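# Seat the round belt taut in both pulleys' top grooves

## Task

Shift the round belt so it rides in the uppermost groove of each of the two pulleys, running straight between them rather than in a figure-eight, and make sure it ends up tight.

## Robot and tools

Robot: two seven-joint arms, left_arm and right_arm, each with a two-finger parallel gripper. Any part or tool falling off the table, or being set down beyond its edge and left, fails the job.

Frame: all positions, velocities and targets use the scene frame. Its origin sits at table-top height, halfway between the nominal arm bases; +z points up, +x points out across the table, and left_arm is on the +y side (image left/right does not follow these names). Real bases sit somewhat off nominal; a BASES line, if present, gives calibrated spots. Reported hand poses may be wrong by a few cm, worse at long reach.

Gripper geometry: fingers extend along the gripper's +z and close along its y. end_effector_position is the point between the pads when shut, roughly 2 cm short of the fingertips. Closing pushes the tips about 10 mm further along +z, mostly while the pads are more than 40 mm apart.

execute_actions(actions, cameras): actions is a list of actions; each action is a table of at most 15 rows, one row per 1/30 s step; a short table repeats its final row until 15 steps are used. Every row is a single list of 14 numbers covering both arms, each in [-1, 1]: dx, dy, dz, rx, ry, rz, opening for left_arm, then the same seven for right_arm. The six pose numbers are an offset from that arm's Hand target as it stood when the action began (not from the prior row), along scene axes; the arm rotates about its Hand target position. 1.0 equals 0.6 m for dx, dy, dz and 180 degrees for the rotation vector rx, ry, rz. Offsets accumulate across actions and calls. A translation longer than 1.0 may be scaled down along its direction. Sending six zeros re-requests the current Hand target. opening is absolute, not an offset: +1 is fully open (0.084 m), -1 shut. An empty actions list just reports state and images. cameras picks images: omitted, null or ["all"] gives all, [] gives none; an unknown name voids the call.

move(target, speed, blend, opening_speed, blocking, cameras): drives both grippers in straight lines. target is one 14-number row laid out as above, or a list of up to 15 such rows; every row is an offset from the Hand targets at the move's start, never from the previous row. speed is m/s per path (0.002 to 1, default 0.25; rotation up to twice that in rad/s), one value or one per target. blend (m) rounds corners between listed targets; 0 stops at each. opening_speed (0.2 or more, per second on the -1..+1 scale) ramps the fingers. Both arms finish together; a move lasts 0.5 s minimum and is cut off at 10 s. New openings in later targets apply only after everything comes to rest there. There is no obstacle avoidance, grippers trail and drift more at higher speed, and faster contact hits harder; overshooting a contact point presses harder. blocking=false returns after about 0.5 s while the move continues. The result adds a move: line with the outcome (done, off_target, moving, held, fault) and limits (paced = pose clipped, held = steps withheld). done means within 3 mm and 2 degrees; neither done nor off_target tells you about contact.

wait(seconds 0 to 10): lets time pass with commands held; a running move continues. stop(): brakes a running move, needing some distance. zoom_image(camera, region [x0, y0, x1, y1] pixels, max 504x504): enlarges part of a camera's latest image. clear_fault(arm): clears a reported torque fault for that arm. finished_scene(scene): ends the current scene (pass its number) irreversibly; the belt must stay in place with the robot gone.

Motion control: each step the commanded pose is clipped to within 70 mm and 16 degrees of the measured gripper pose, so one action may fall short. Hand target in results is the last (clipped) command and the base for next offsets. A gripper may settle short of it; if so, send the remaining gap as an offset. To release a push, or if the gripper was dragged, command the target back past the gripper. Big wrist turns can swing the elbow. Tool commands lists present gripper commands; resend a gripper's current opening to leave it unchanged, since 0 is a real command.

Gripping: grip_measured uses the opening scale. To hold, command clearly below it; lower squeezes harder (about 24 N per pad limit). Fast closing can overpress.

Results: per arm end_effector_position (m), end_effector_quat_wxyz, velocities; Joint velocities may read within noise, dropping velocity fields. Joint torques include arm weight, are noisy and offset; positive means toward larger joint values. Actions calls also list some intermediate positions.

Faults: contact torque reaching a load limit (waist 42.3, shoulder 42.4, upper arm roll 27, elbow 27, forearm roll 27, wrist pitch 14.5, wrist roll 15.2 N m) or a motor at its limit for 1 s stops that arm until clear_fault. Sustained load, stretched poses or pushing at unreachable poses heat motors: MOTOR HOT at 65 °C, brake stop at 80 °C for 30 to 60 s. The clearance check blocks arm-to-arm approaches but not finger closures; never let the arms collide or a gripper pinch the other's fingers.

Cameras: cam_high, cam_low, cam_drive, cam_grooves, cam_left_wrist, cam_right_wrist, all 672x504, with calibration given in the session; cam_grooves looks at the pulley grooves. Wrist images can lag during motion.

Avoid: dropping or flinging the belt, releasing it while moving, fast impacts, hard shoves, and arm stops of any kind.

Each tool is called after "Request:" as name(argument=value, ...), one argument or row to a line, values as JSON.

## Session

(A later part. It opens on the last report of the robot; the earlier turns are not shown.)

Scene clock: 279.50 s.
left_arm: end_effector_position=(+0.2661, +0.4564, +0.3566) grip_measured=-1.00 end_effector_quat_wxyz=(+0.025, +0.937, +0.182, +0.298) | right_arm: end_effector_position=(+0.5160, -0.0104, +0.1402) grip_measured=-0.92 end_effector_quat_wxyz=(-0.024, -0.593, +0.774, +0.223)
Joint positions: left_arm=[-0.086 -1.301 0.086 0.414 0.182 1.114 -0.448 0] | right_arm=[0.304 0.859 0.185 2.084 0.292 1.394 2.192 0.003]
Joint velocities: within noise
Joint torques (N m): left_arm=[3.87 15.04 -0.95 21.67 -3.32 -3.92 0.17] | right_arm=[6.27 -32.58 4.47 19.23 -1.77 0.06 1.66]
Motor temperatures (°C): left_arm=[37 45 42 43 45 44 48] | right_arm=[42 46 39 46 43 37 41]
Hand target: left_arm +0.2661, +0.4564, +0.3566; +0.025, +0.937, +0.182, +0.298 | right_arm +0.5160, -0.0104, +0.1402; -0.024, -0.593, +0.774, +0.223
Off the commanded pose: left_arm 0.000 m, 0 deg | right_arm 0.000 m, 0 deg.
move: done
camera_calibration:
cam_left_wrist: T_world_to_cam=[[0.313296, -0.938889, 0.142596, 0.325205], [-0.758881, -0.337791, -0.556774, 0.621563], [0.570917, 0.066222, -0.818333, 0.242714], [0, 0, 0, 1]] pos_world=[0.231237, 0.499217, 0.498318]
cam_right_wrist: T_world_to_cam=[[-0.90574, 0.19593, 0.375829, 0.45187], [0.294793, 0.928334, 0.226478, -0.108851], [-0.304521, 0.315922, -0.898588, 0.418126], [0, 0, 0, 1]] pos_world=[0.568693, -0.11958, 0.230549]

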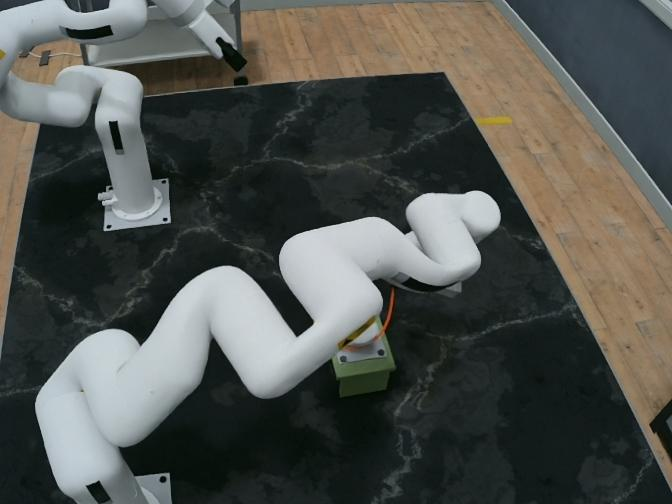

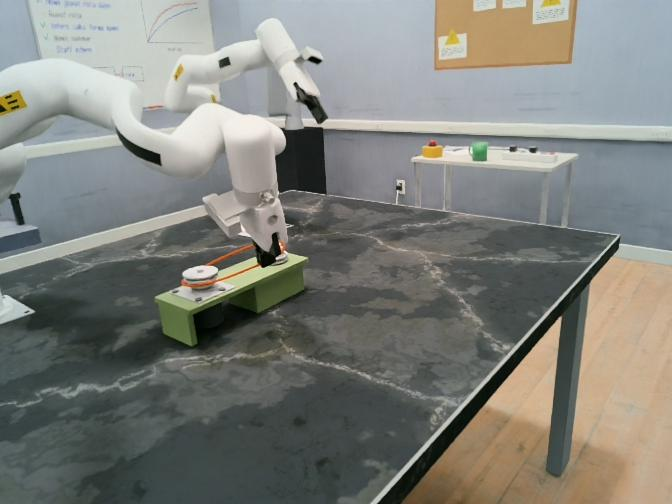

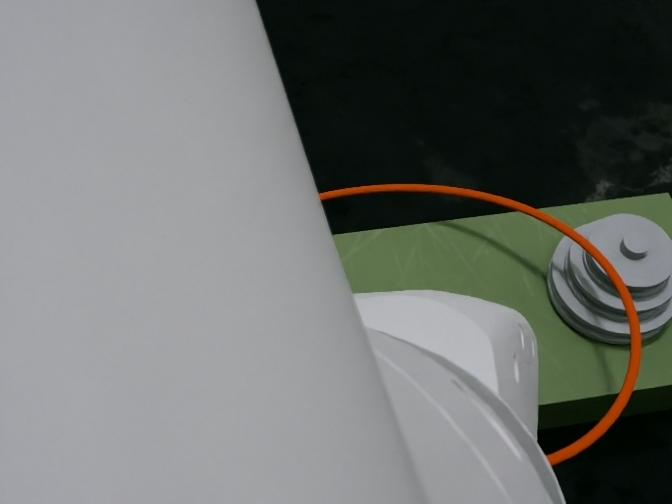

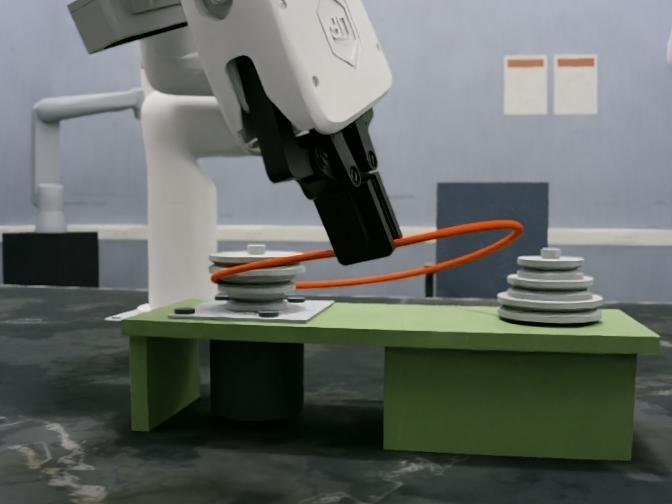

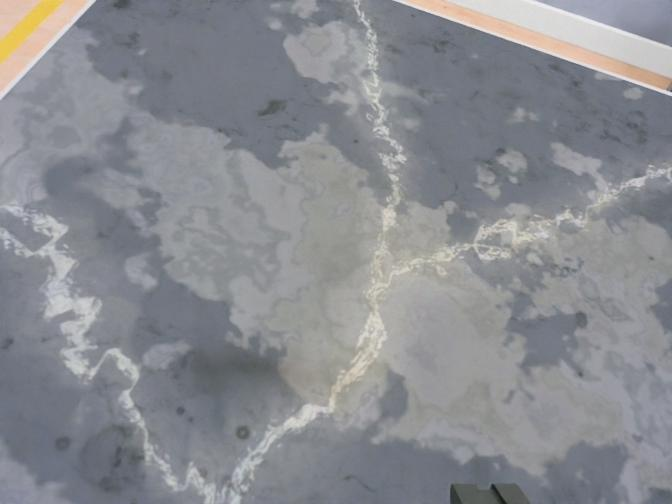

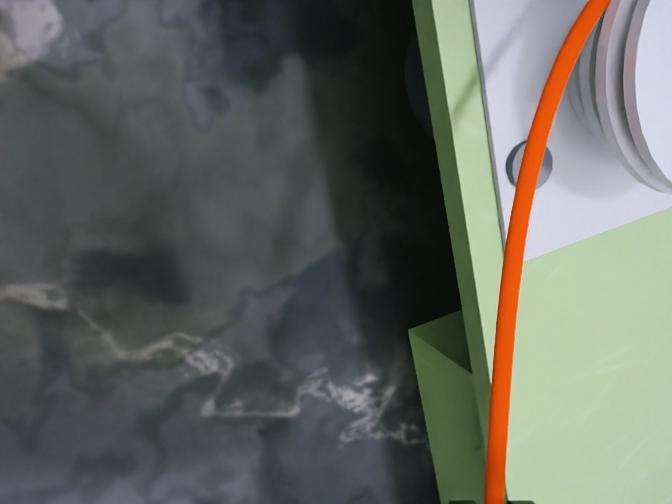

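Request:
move(
  target=[
    [0,0,0,0,0,0,-1,0.0,-0.025,0.0,0,0,0,-1],
    [0,0,0,0,0,0,-1,0.0,-0.025,0.006,-0.02,0,0,-1],
  ],
  speed=0.05,
)

Request:
zoom_image(
  camera="cam_grooves",
  region=[120, 200, 320, 350],
)

Request:
move(
  target=[0,0,0,0,0,0,-1,0.0,0.015,0.0,0,0,0,-1],
  speed=0.05,
)

Request:
zoom_image(
  camera="cam_grooves",
  region=[120, 200, 320, 350],
)

Request:
zoom_image(
  camera="cam_low",
  region=[150, 230, 310, 350],
)

Scene clock: 286.27 s.
left_arm: end_effector_position=(+0.2661, +0.4564, +0.3566) grip_measured=-1.00 end_effector_quat_wxyz=(+0.025, +0.937, +0.182, +0.298) | right_arm: end_effector_position=(+0.5160, -0.0254, +0.1438) grip_measured=-0.92 end_effector_quat_wxyz=(-0.043, -0.592, +0.780, +0.199)
Joint positions: left_arm=[-0.086 -1.301 0.086 0.414 0.182 1.114 -0.448 0] | right_arm=[0.315 0.852 0.16 2.101 0.251 1.437 2.216 0.003]
Joint velocities: within noise
Joint torques (N m): left_arm=[3.66 15.18 -1 21.71 -3.2 -3.78 0.18] | right_arm=[6.25 -32.27 -0.42 18.85 -2 0.12 1.66]
Motor temperatures (°C): left_arm=[37 45 42 43 45 44 48] | right_arm=[42 46 38 46 43 37 41]
Hand target: left_arm +0.2661, +0.4564, +0.3566; +0.025, +0.937, +0.182, +0.298 | right_arm +0.5160, -0.0254, +0.1438; -0.043, -0.592, +0.780, +0.199
Off the commanded pose: left_arm 0.000 m, 0 deg | right_arm 0.000 m, 0 deg.
move: done
camera_calibration:
cam_left_wrist: T_world_to_cam=[[0.313296, -0.938889, 0.142596, 0.325205], [-0.758881, -0.337791, -0.556774, 0.621563], [0.570917, 0.066222, -0.818333, 0.242714], [0, 0, 0, 1]] pos_world=[0.231237, 0.499217, 0.498318]
cam_right_wrist: T_world_to_cam=[[-0.905742, 0.219153, 0.362773, 0.455955], [0.294785, 0.940734, 0.167692, -0.0868847], [-0.304522, 0.258826, -0.916665, 0.427238], [0, 0, 0, 1]] pos_world=[0.568693, -0.128769, 0.240797]

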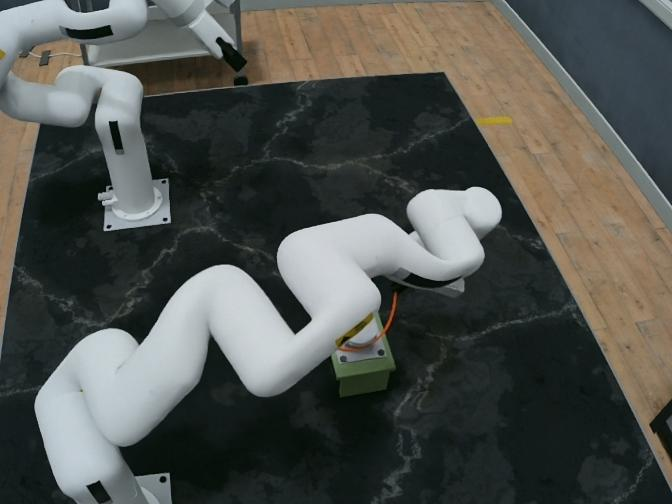

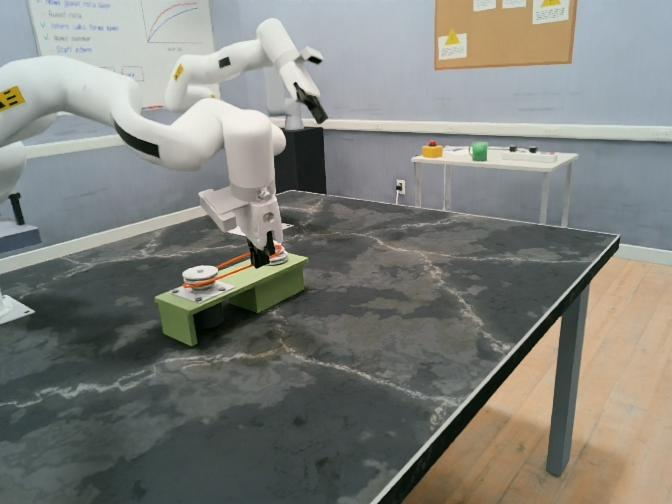

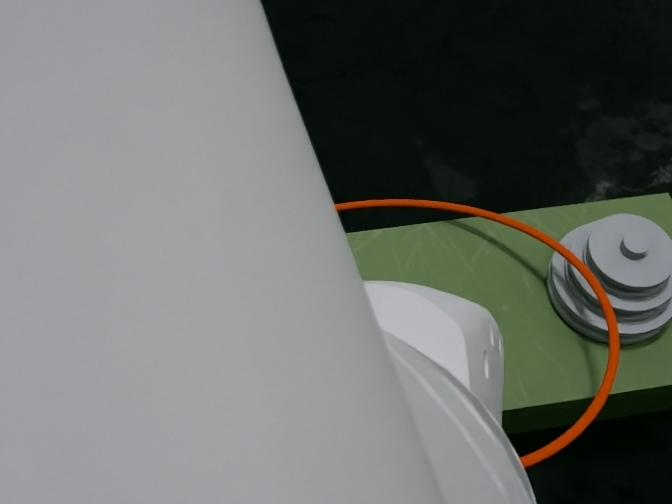

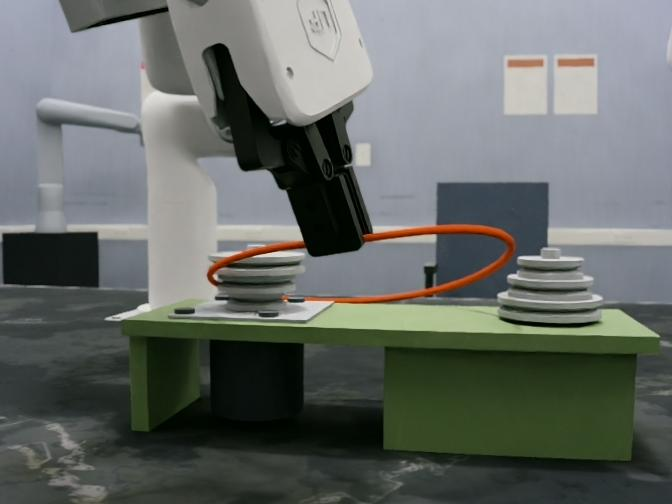

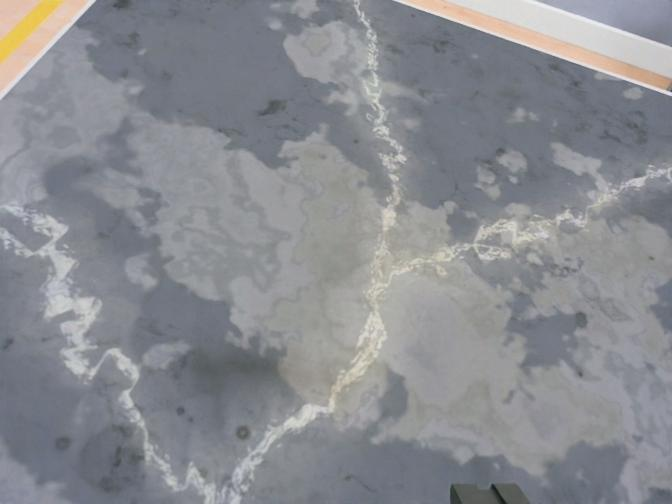

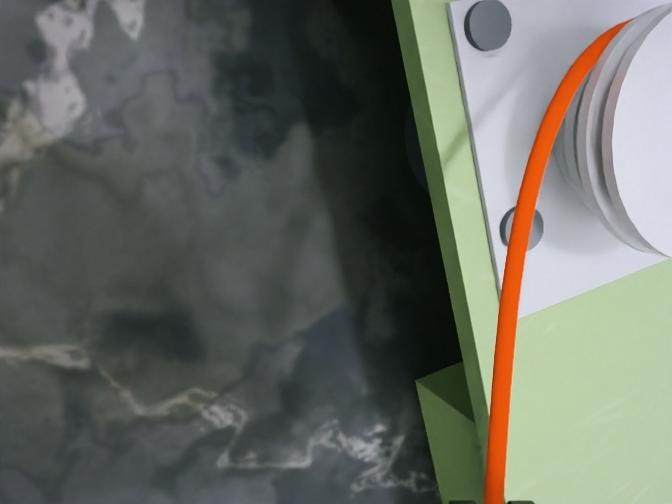

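Scaled by 2.520 from the camera's 672x504 image, which has a finer 960x720 frame.

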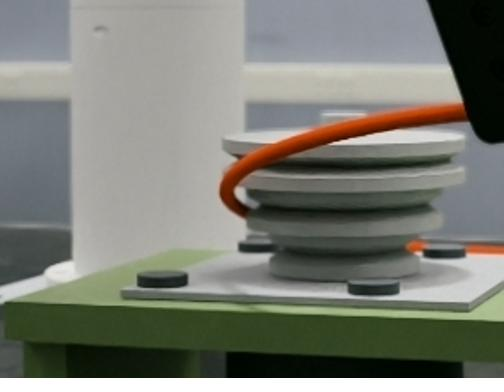

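Scene clock: 287.10 s.
left_arm: end_effector_position=(+0.2661, +0.4564, +0.3566) grip_measured=-1.00 end_effector_quat_wxyz=(+0.025, +0.937, +0.182, +0.298) | right_arm: end_effector_position=(+0.5160, -0.0165, +0.1438) grip_measured=-0.92 end_effector_quat_wxyz=(-0.043, -0.592, +0.780, +0.199)
Joint positions: left_arm=[-0.086 -1.301 0.086 0.414 0.182 1.114 -0.448 0] | right_arm=[0.329 0.872 0.162 2.135 0.25 1.445 2.231 0.003]
Joint velocities: within noise
Joint torques (N m): left_arm=[3.55 14.89 -1.03 21.71 -3.29 -3.88 0.15] | right_arm=[6.08 -32.66 5.45 19 -1.89 0.03 1.66]
Motor temperatures (°C): left_arm=[37 45 42 43 45 44 48] | right_arm=[42 46 38 46 43 37 41]
Hand target: left_arm +0.2661, +0.4564, +0.3566; +0.025, +0.937, +0.182, +0.298 | right_arm +0.5160, -0.0164, +0.1438; -0.043, -0.592, +0.780, +0.199
Off the commanded pose: left_arm 0.000 m, 0 deg | right_arm 0.000 m, 0 deg.
move: done
camera_calibration:
cam_left_wrist: T_world_to_cam=[[0.313296, -0.938889, 0.142596, 0.325205], [-0.758881, -0.337791, -0.556774, 0.621563], [0.570917, 0.066222, -0.818333, 0.242714], [0, 0, 0, 1]] pos_world=[0.231237, 0.499217, 0.498318]
cam_right_wrist: T_world_to_cam=[[-0.905731, 0.219187, 0.362778, 0.453979], [0.294817, 0.940726, 0.16768, -0.0953676], [-0.304522, 0.258826, -0.916665, 0.424909], [0, 0, 0, 1]] pos_world=[0.568693, -0.119769, 0.240797]

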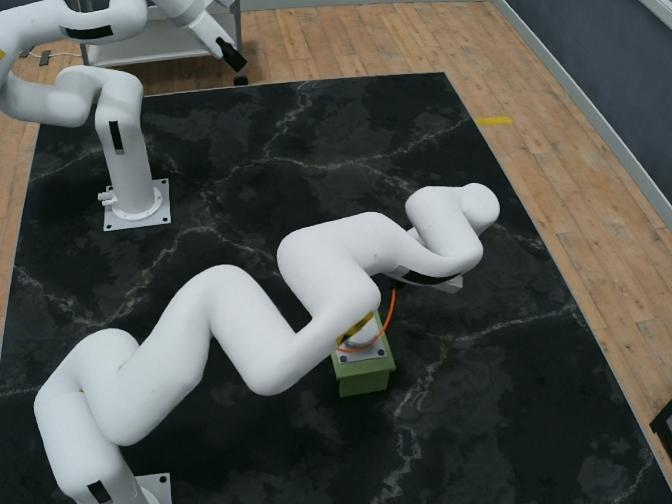

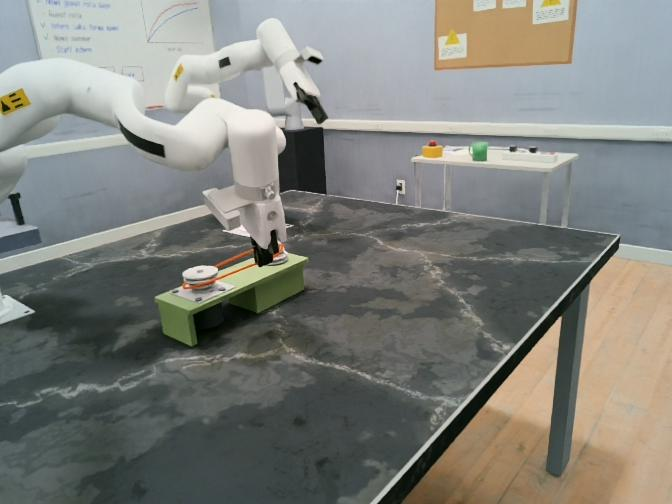

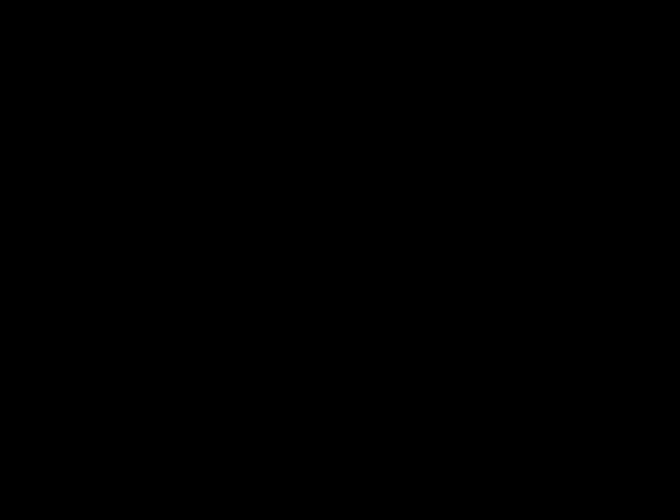

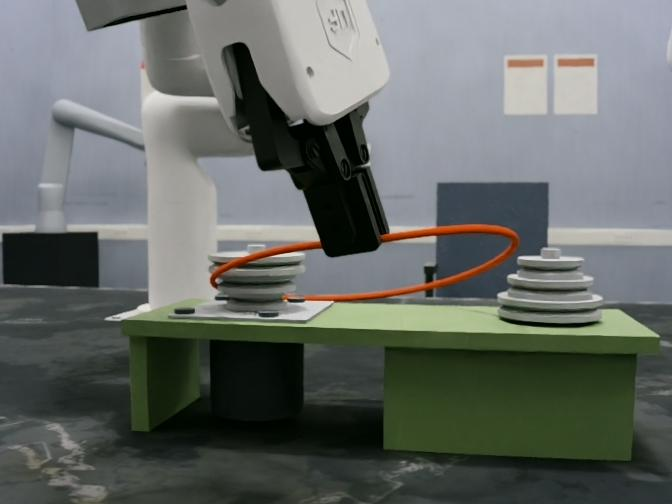

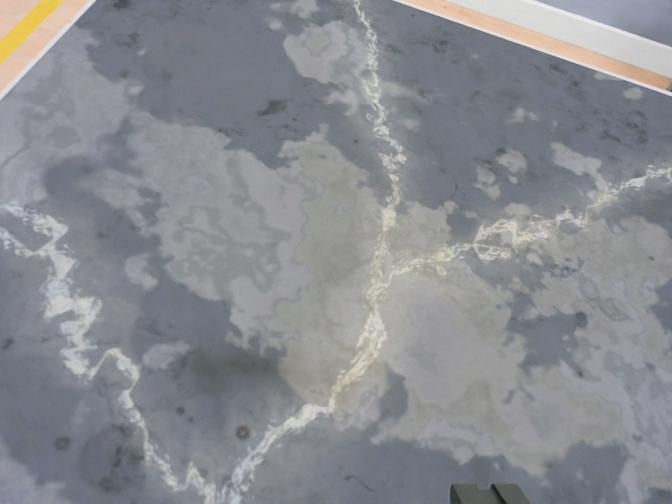

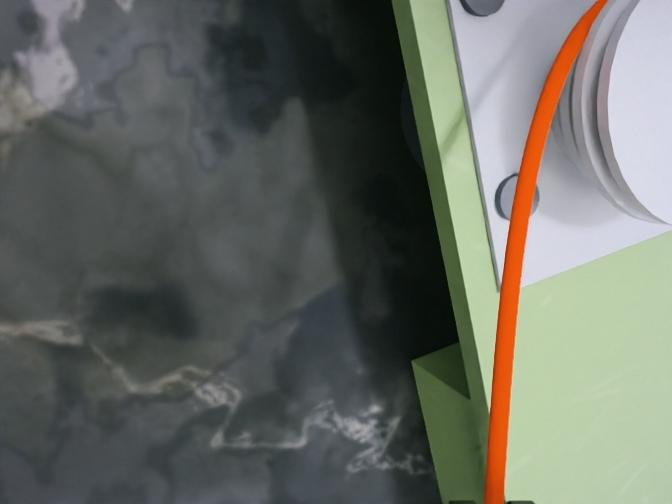

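Scaled by 2.520 from the camera's 672x504 image, which has a finer 960x720 frame.

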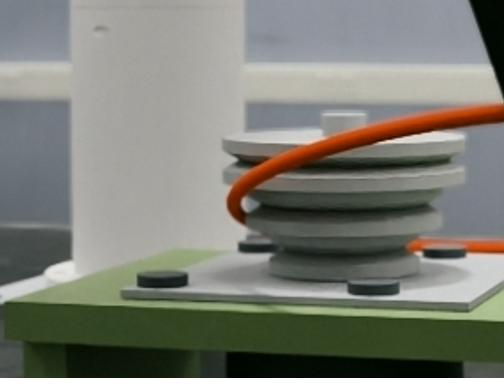

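Scaled by 3.150 from the camera's 672x504 image, which has a finer 960x720 frame.

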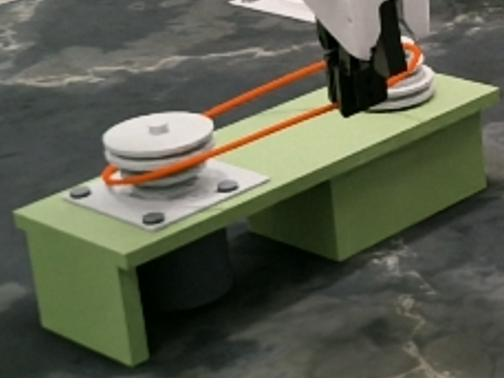

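Request:
move(
  target=[
    [0,0,0,0,0,0,-1,0.0,-0.05,0.003,0,0,0,-1],
    [0,0,0,0,0,0,-1,0.006,-0.05,0.003,0.01,0.03,0,-1],
  ],
  speed=0.06,
)

Request:
zoom_image(
  camera="cam_grooves",
  region=[120, 200, 320, 350],
)

Request:
zoom_image(
  camera="cam_low",
  region=[150, 230, 310, 350],
)

Scene clock: 293.03 s.
left_arm: end_effector_position=(+0.2661, +0.4564, +0.3566) grip_measured=-1.00 end_effector_quat_wxyz=(+0.025, +0.937, +0.182, +0.298) | right_arm: end_effector_position=(+0.5197, -0.0465, +0.1456) grip_measured=-0.92 end_effector_quat_wxyz=(-0.070, -0.582, +0.774, +0.239)
Joint positions: left_arm=[-0.086 -1.301 0.086 0.414 0.182 1.114 -0.448 0] | right_arm=[0.264 0.945 0.174 2.256 0.283 1.59 2.201 0.003]
Joint velocities: within noise
Joint torques (N m): left_arm=[3.69 15.29 -1.23 21.64 -3.19 -3.89 0.16] | right_arm=[-0.93 -33.45 5.6 18.87 1.75 0.29 1.57]
Motor temperatures (°C): left_arm=[37 45 42 43 45 44 48] | right_arm=[42 46 39 46 43 37 41]
Hand target: left_arm +0.2661, +0.4564, +0.3566; +0.025, +0.937, +0.182, +0.298 | right_arm +0.5196, -0.0464, +0.1456; -0.070, -0.582, +0.774, +0.238
Off the commanded pose: left_arm 0.000 m, 0 deg | right_arm 0.000 m, 0 deg.
move: done
camera_calibration:
cam_left_wrist: T_world_to_cam=[[0.313296, -0.938889, 0.142596, 0.325205], [-0.758881, -0.337791, -0.556774, 0.621563], [0.570917, 0.066222, -0.818333, 0.242714], [0, 0, 0, 1]] pos_world=[0.231237, 0.499217, 0.498318]
cam_right_wrist: T_world_to_cam=[[-0.86721, 0.206505, 0.453103, 0.42938], [0.310857, 0.935373, 0.168656, -0.0771688], [-0.388992, 0.287111, -0.875358, 0.474664], [0, 0, 0, 1]] pos_world=[0.580992, -0.152769, 0.233963]

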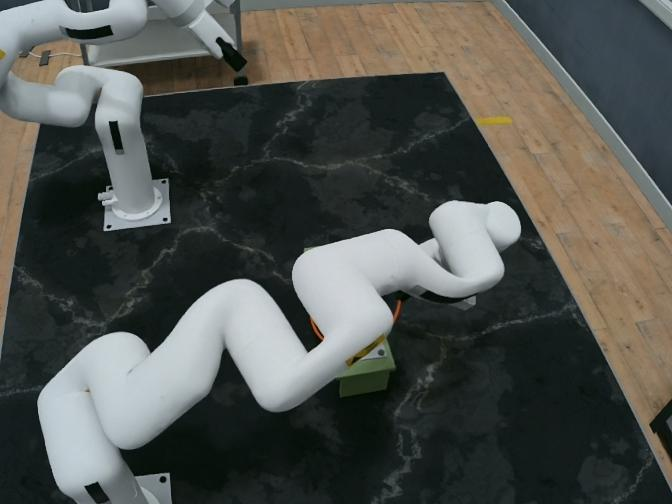

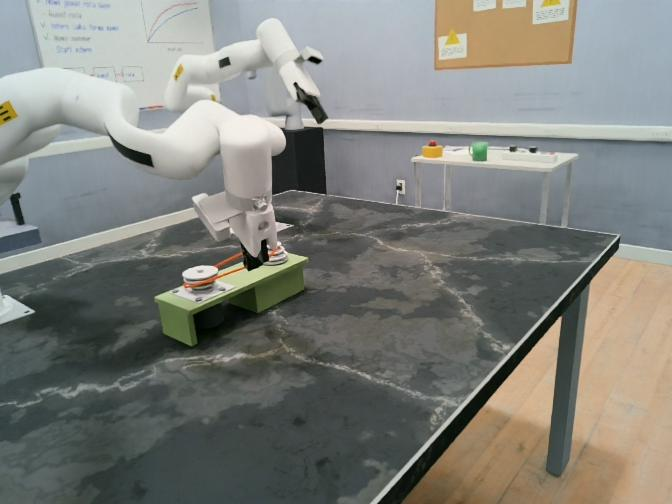

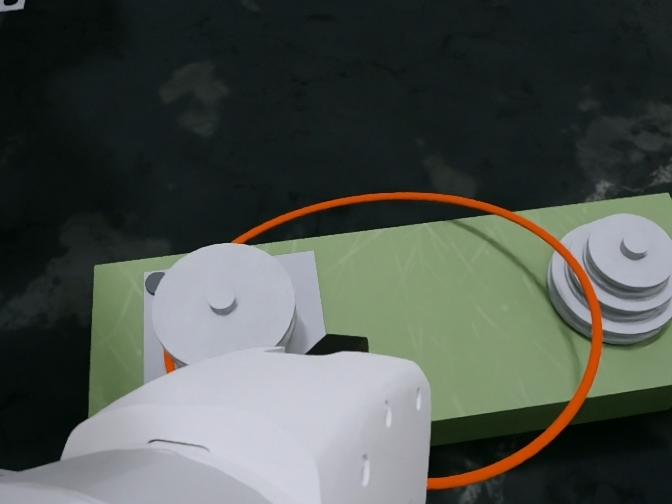

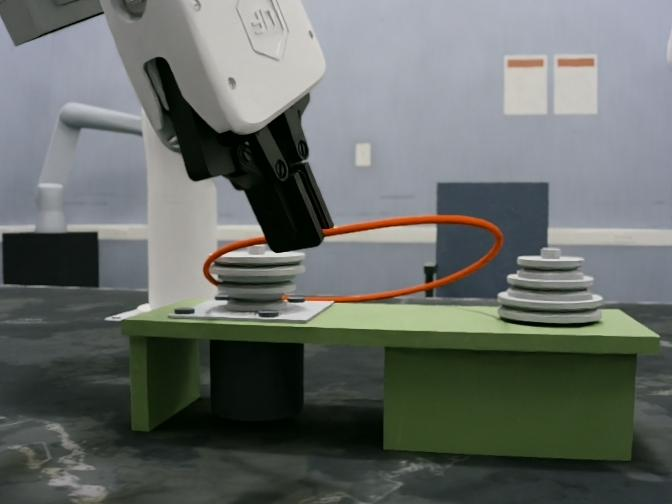

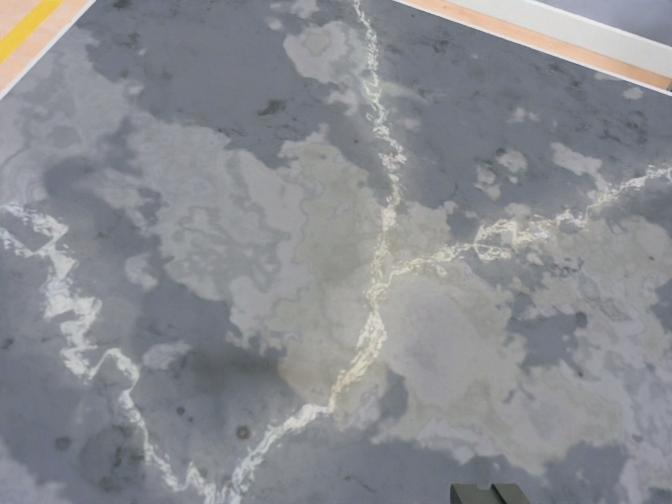

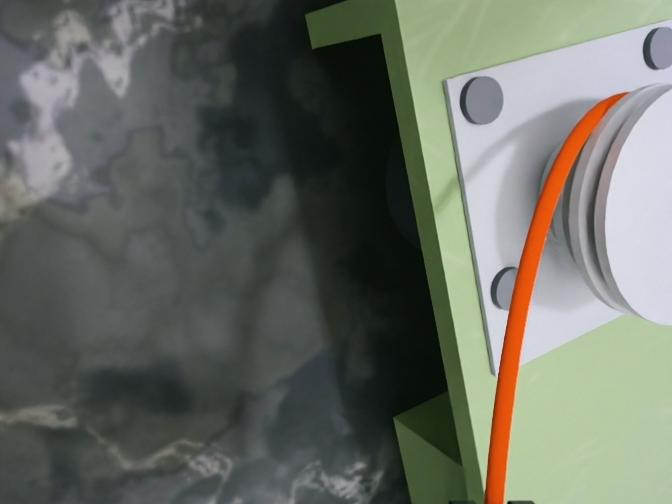

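Scaled by 2.520 from the camera's 672x504 image, which has a finer 960x720 frame.

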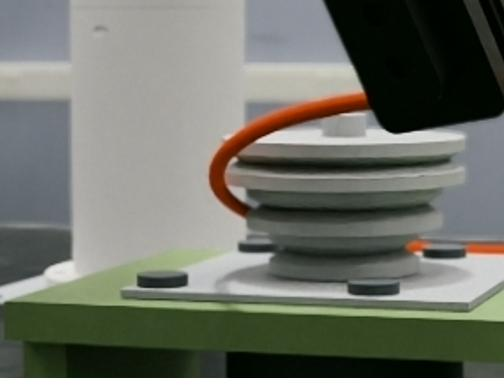

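Scaled by 3.150 from the camera's 672x504 image, which has a finer 960x720 frame.

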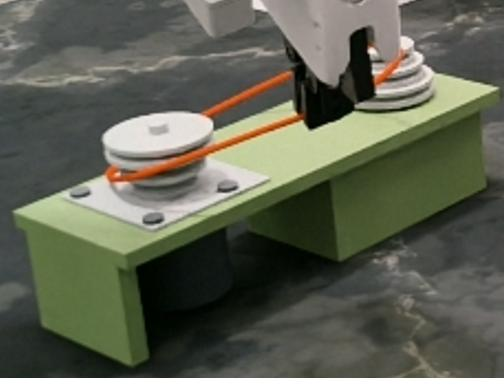

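Request:
move(
  target=[0,0,0,0,0,0,-1,-0.025,-0.025,0.01,0,0,0,-1],
  speed=0.06,
)

Request:
zoom_image(
  camera="cam_grooves",
  region=[120, 200, 320, 350],
)

Request:
zoom_image(
  camera="cam_low",
  region=[150, 230, 310, 350],
)

Scene clock: 298.23 s.
left_arm: end_effector_position=(+0.2661, +0.4564, +0.3566) grip_measured=-1.00 end_effector_quat_wxyz=(+0.025, +0.937, +0.182, +0.298) | right_arm: end_effector_position=(+0.5046, -0.0614, +0.1516) grip_measured=-0.92 end_effector_quat_wxyz=(-0.070, -0.582, +0.774, +0.238)
Joint positions: left_arm=[-0.086 -1.301 0.086 0.414 0.182 1.114 -0.448 0] | right_arm=[0.237 0.827 0.172 2.07 0.293 1.531 2.167 0.003]
Joint velocities: within noise
Joint torques (N m): left_arm=[3.69 15.04 -1.29 21.8 -3.2 -3.9 0.18] | right_arm=[-5.25 -46.58 -0.02 12.31 3.17 -2.71 -1.4]
Motor temperatures (°C): left_arm=[37 45 42 43 45 44 48] | right_arm=[42 46 39 46 43 37 41]
Hand target: left_arm +0.2661, +0.4564, +0.3566; +0.025, +0.937, +0.182, +0.298 | right_arm +0.5046, -0.0614, +0.1516; -0.070, -0.582, +0.774, +0.238
Off the commanded pose: left_arm 0.000 m, 0 deg | right_arm 0.000 m, 0 deg.
move: done
camera_calibration:
cam_left_wrist: T_world_to_cam=[[0.313296, -0.938889, 0.142596, 0.325205], [-0.758881, -0.337791, -0.556774, 0.621563], [0.570917, 0.066222, -0.818333, 0.242714], [0, 0, 0, 1]] pos_world=[0.231237, 0.499217, 0.498318]
cam_right_wrist: T_world_to_cam=[[-0.867238, 0.206353, 0.453119, 0.416803], [0.310643, 0.935467, 0.168532, -0.0594457], [-0.3891, 0.286915, -0.875374, 0.47843], [0, 0, 0, 1]] pos_world=[0.566091, -0.167668, 0.239962]

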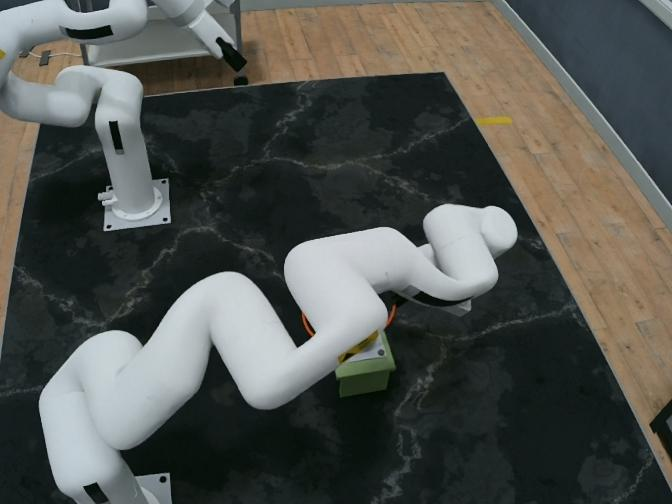

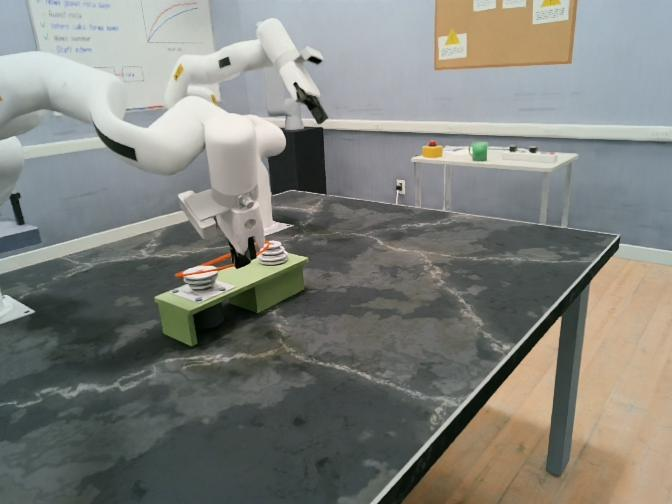

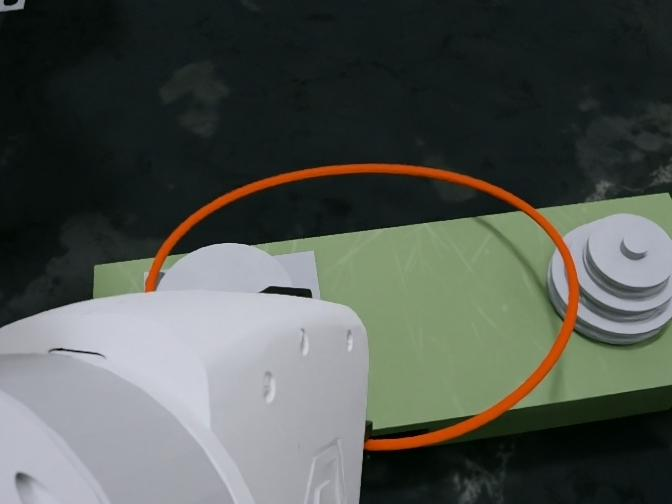

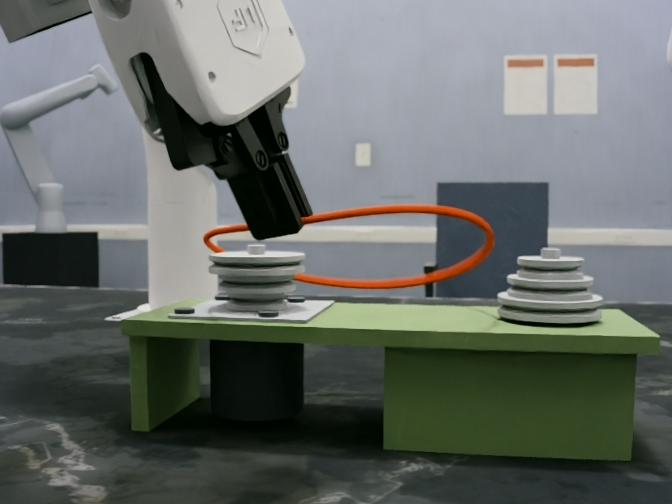

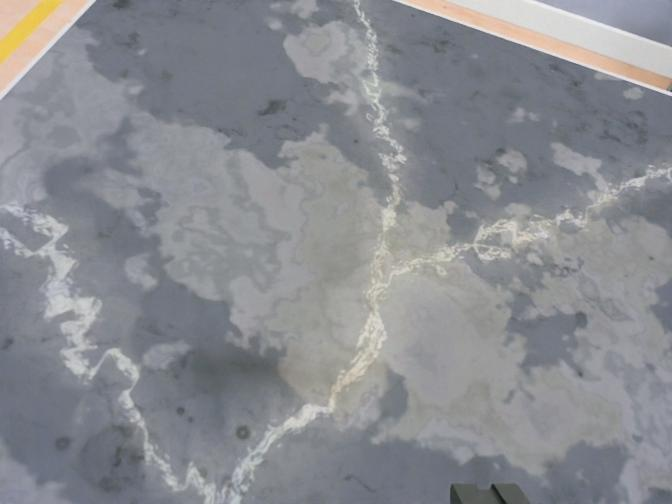

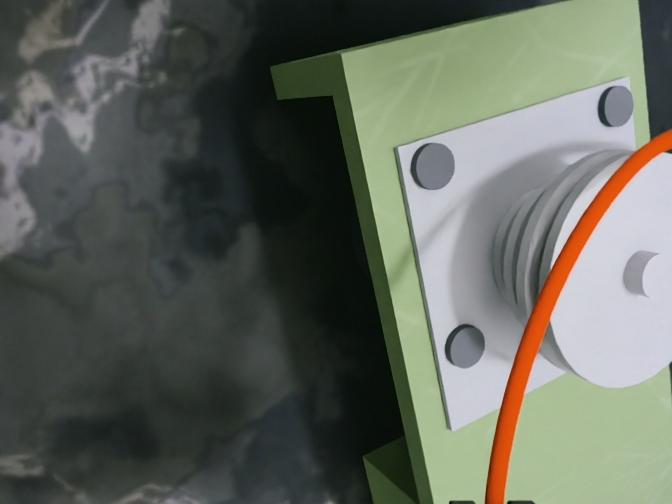

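Scaled by 2.520 from the camera's 672x504 image, which has a finer 960x720 frame.

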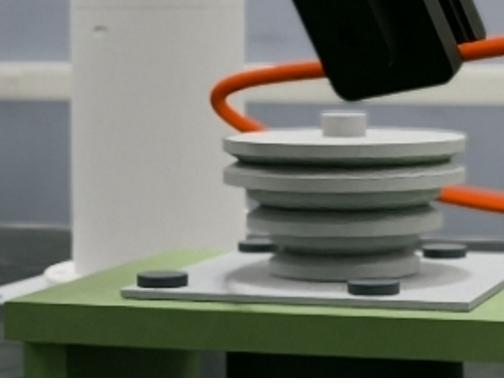

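Scaled by 3.150 from the camera's 672x504 image, which has a finer 960x720 frame.

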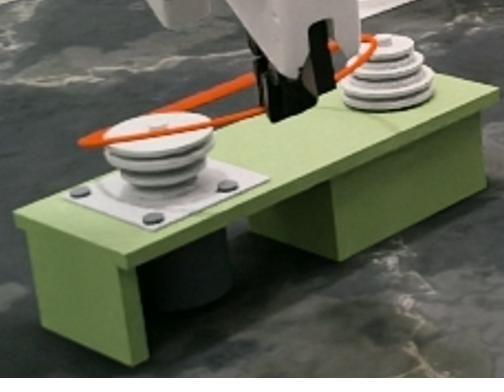

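Request:
move(
  target=[0,0,0,0,0,0,-1,0.015,0,-0.005,0.01,0.07,0,-1],
  speed=0.06,
)

Request:
zoom_image(
  camera="cam_low",
  region=[150, 230, 310, 350],
)

Scene clock: 305.87 s.
left_arm: end_effector_position=(+0.2661, +0.4564, +0.3566) grip_measured=-1.00 end_effector_quat_wxyz=(+0.025, +0.937, +0.182, +0.298) | right_arm: end_effector_position=(+0.5128, -0.0617, +0.1485) grip_measured=-0.92 end_effector_quat_wxyz=(-0.121, -0.550, +0.766, +0.309)
Joint positions: left_arm=[-0.086 -1.301 0.086 0.414 0.182 1.114 -0.448 0] | right_arm=[0.225 1.219 0.241 2.707 0.32 1.912 2.295 0.003]
Joint velocities: within noise
Joint torques (N m): left_arm=[3.69 14.95 -1.56 21.81 -3.29 -3.86 0.13] | right_arm=[-5.25 -34.96 5.76 17.52 -1.35 -2.06 1.69]
Motor temperatures (°C): left_arm=[37 45 42 43 45 44 48] | right_arm=[42 47 38 46 43 37 41]
Hand target: left_arm +0.2661, +0.4564, +0.3566; +0.025, +0.937, +0.182, +0.298 | right_arm +0.5136, -0.0614, +0.1486; -0.145, -0.553, +0.758, +0.313
Off the commanded pose: left_arm 0.000 m, 0 deg | right_arm 0.001 m, 3 deg.
elbow stopped short (right arm): the move would have taken joint 4 (elbow) straighter than the controller allows.
move: off_target (right_arm)
camera_calibration:
cam_left_wrist: T_world_to_cam=[[0.313296, -0.938889, 0.142596, 0.325205], [-0.758881, -0.337791, -0.556774, 0.621563], [0.570917, 0.066222, -0.818333, 0.242714], [0, 0, 0, 1]] pos_world=[0.231237, 0.499217, 0.498318]
cam_right_wrist: T_world_to_cam=[[-0.767087, 0.20101, 0.60924, 0.350434], [0.363702, 0.918551, 0.154871, -0.0874642], [-0.528487, 0.340381, -0.777716, 0.539205], [0, 0, 0, 1]] pos_world=[0.585587, -0.173635, 0.219395]

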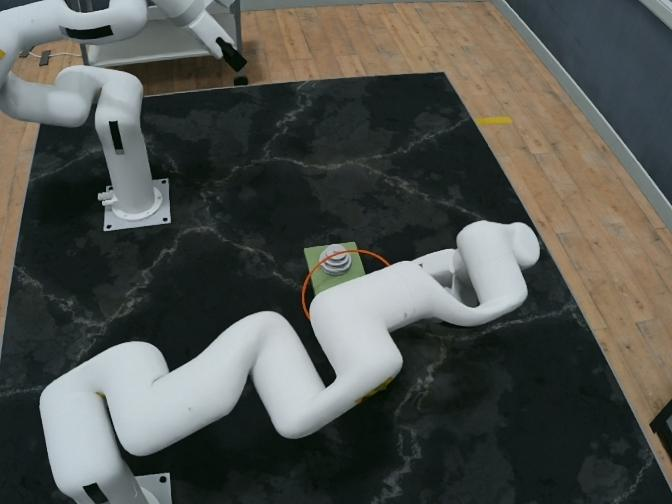

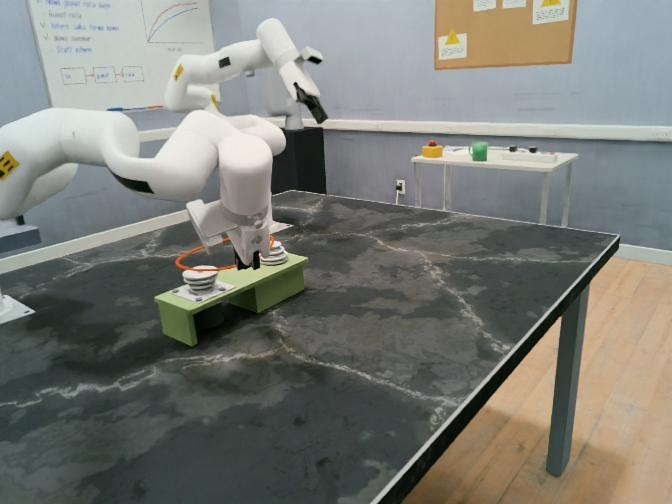

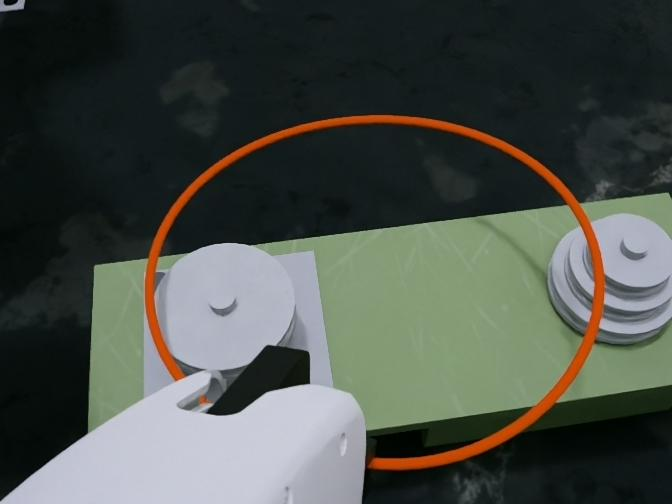

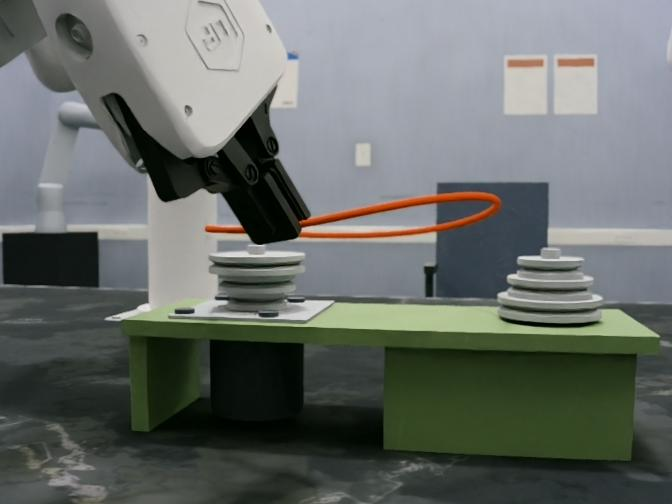

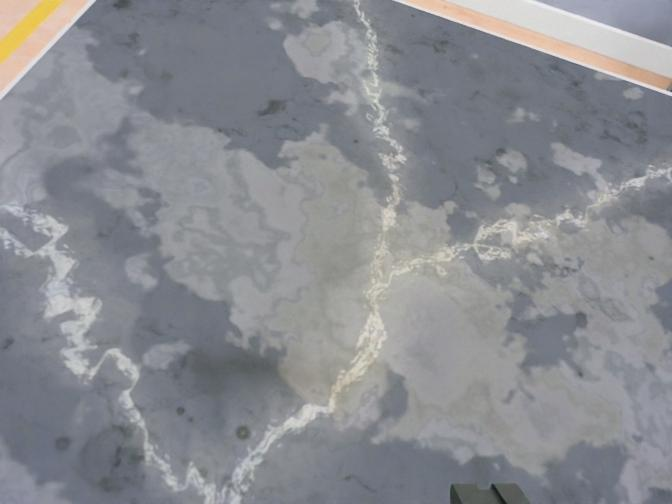

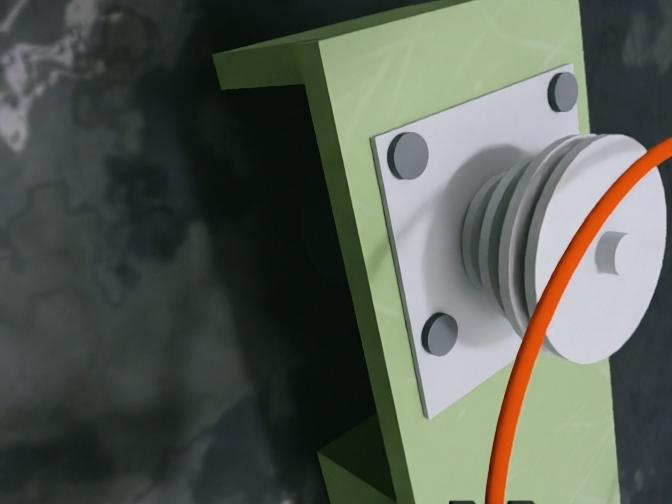

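Scaled by 3.150 from the camera's 672x504 image, which has a finer 960x720 frame.

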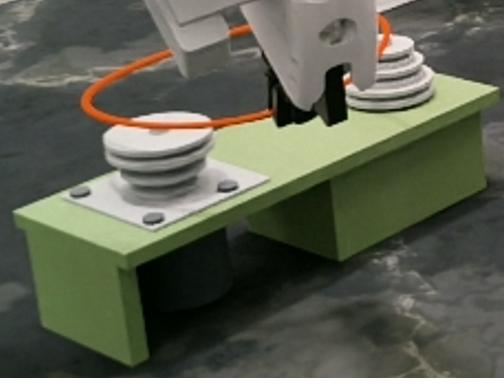

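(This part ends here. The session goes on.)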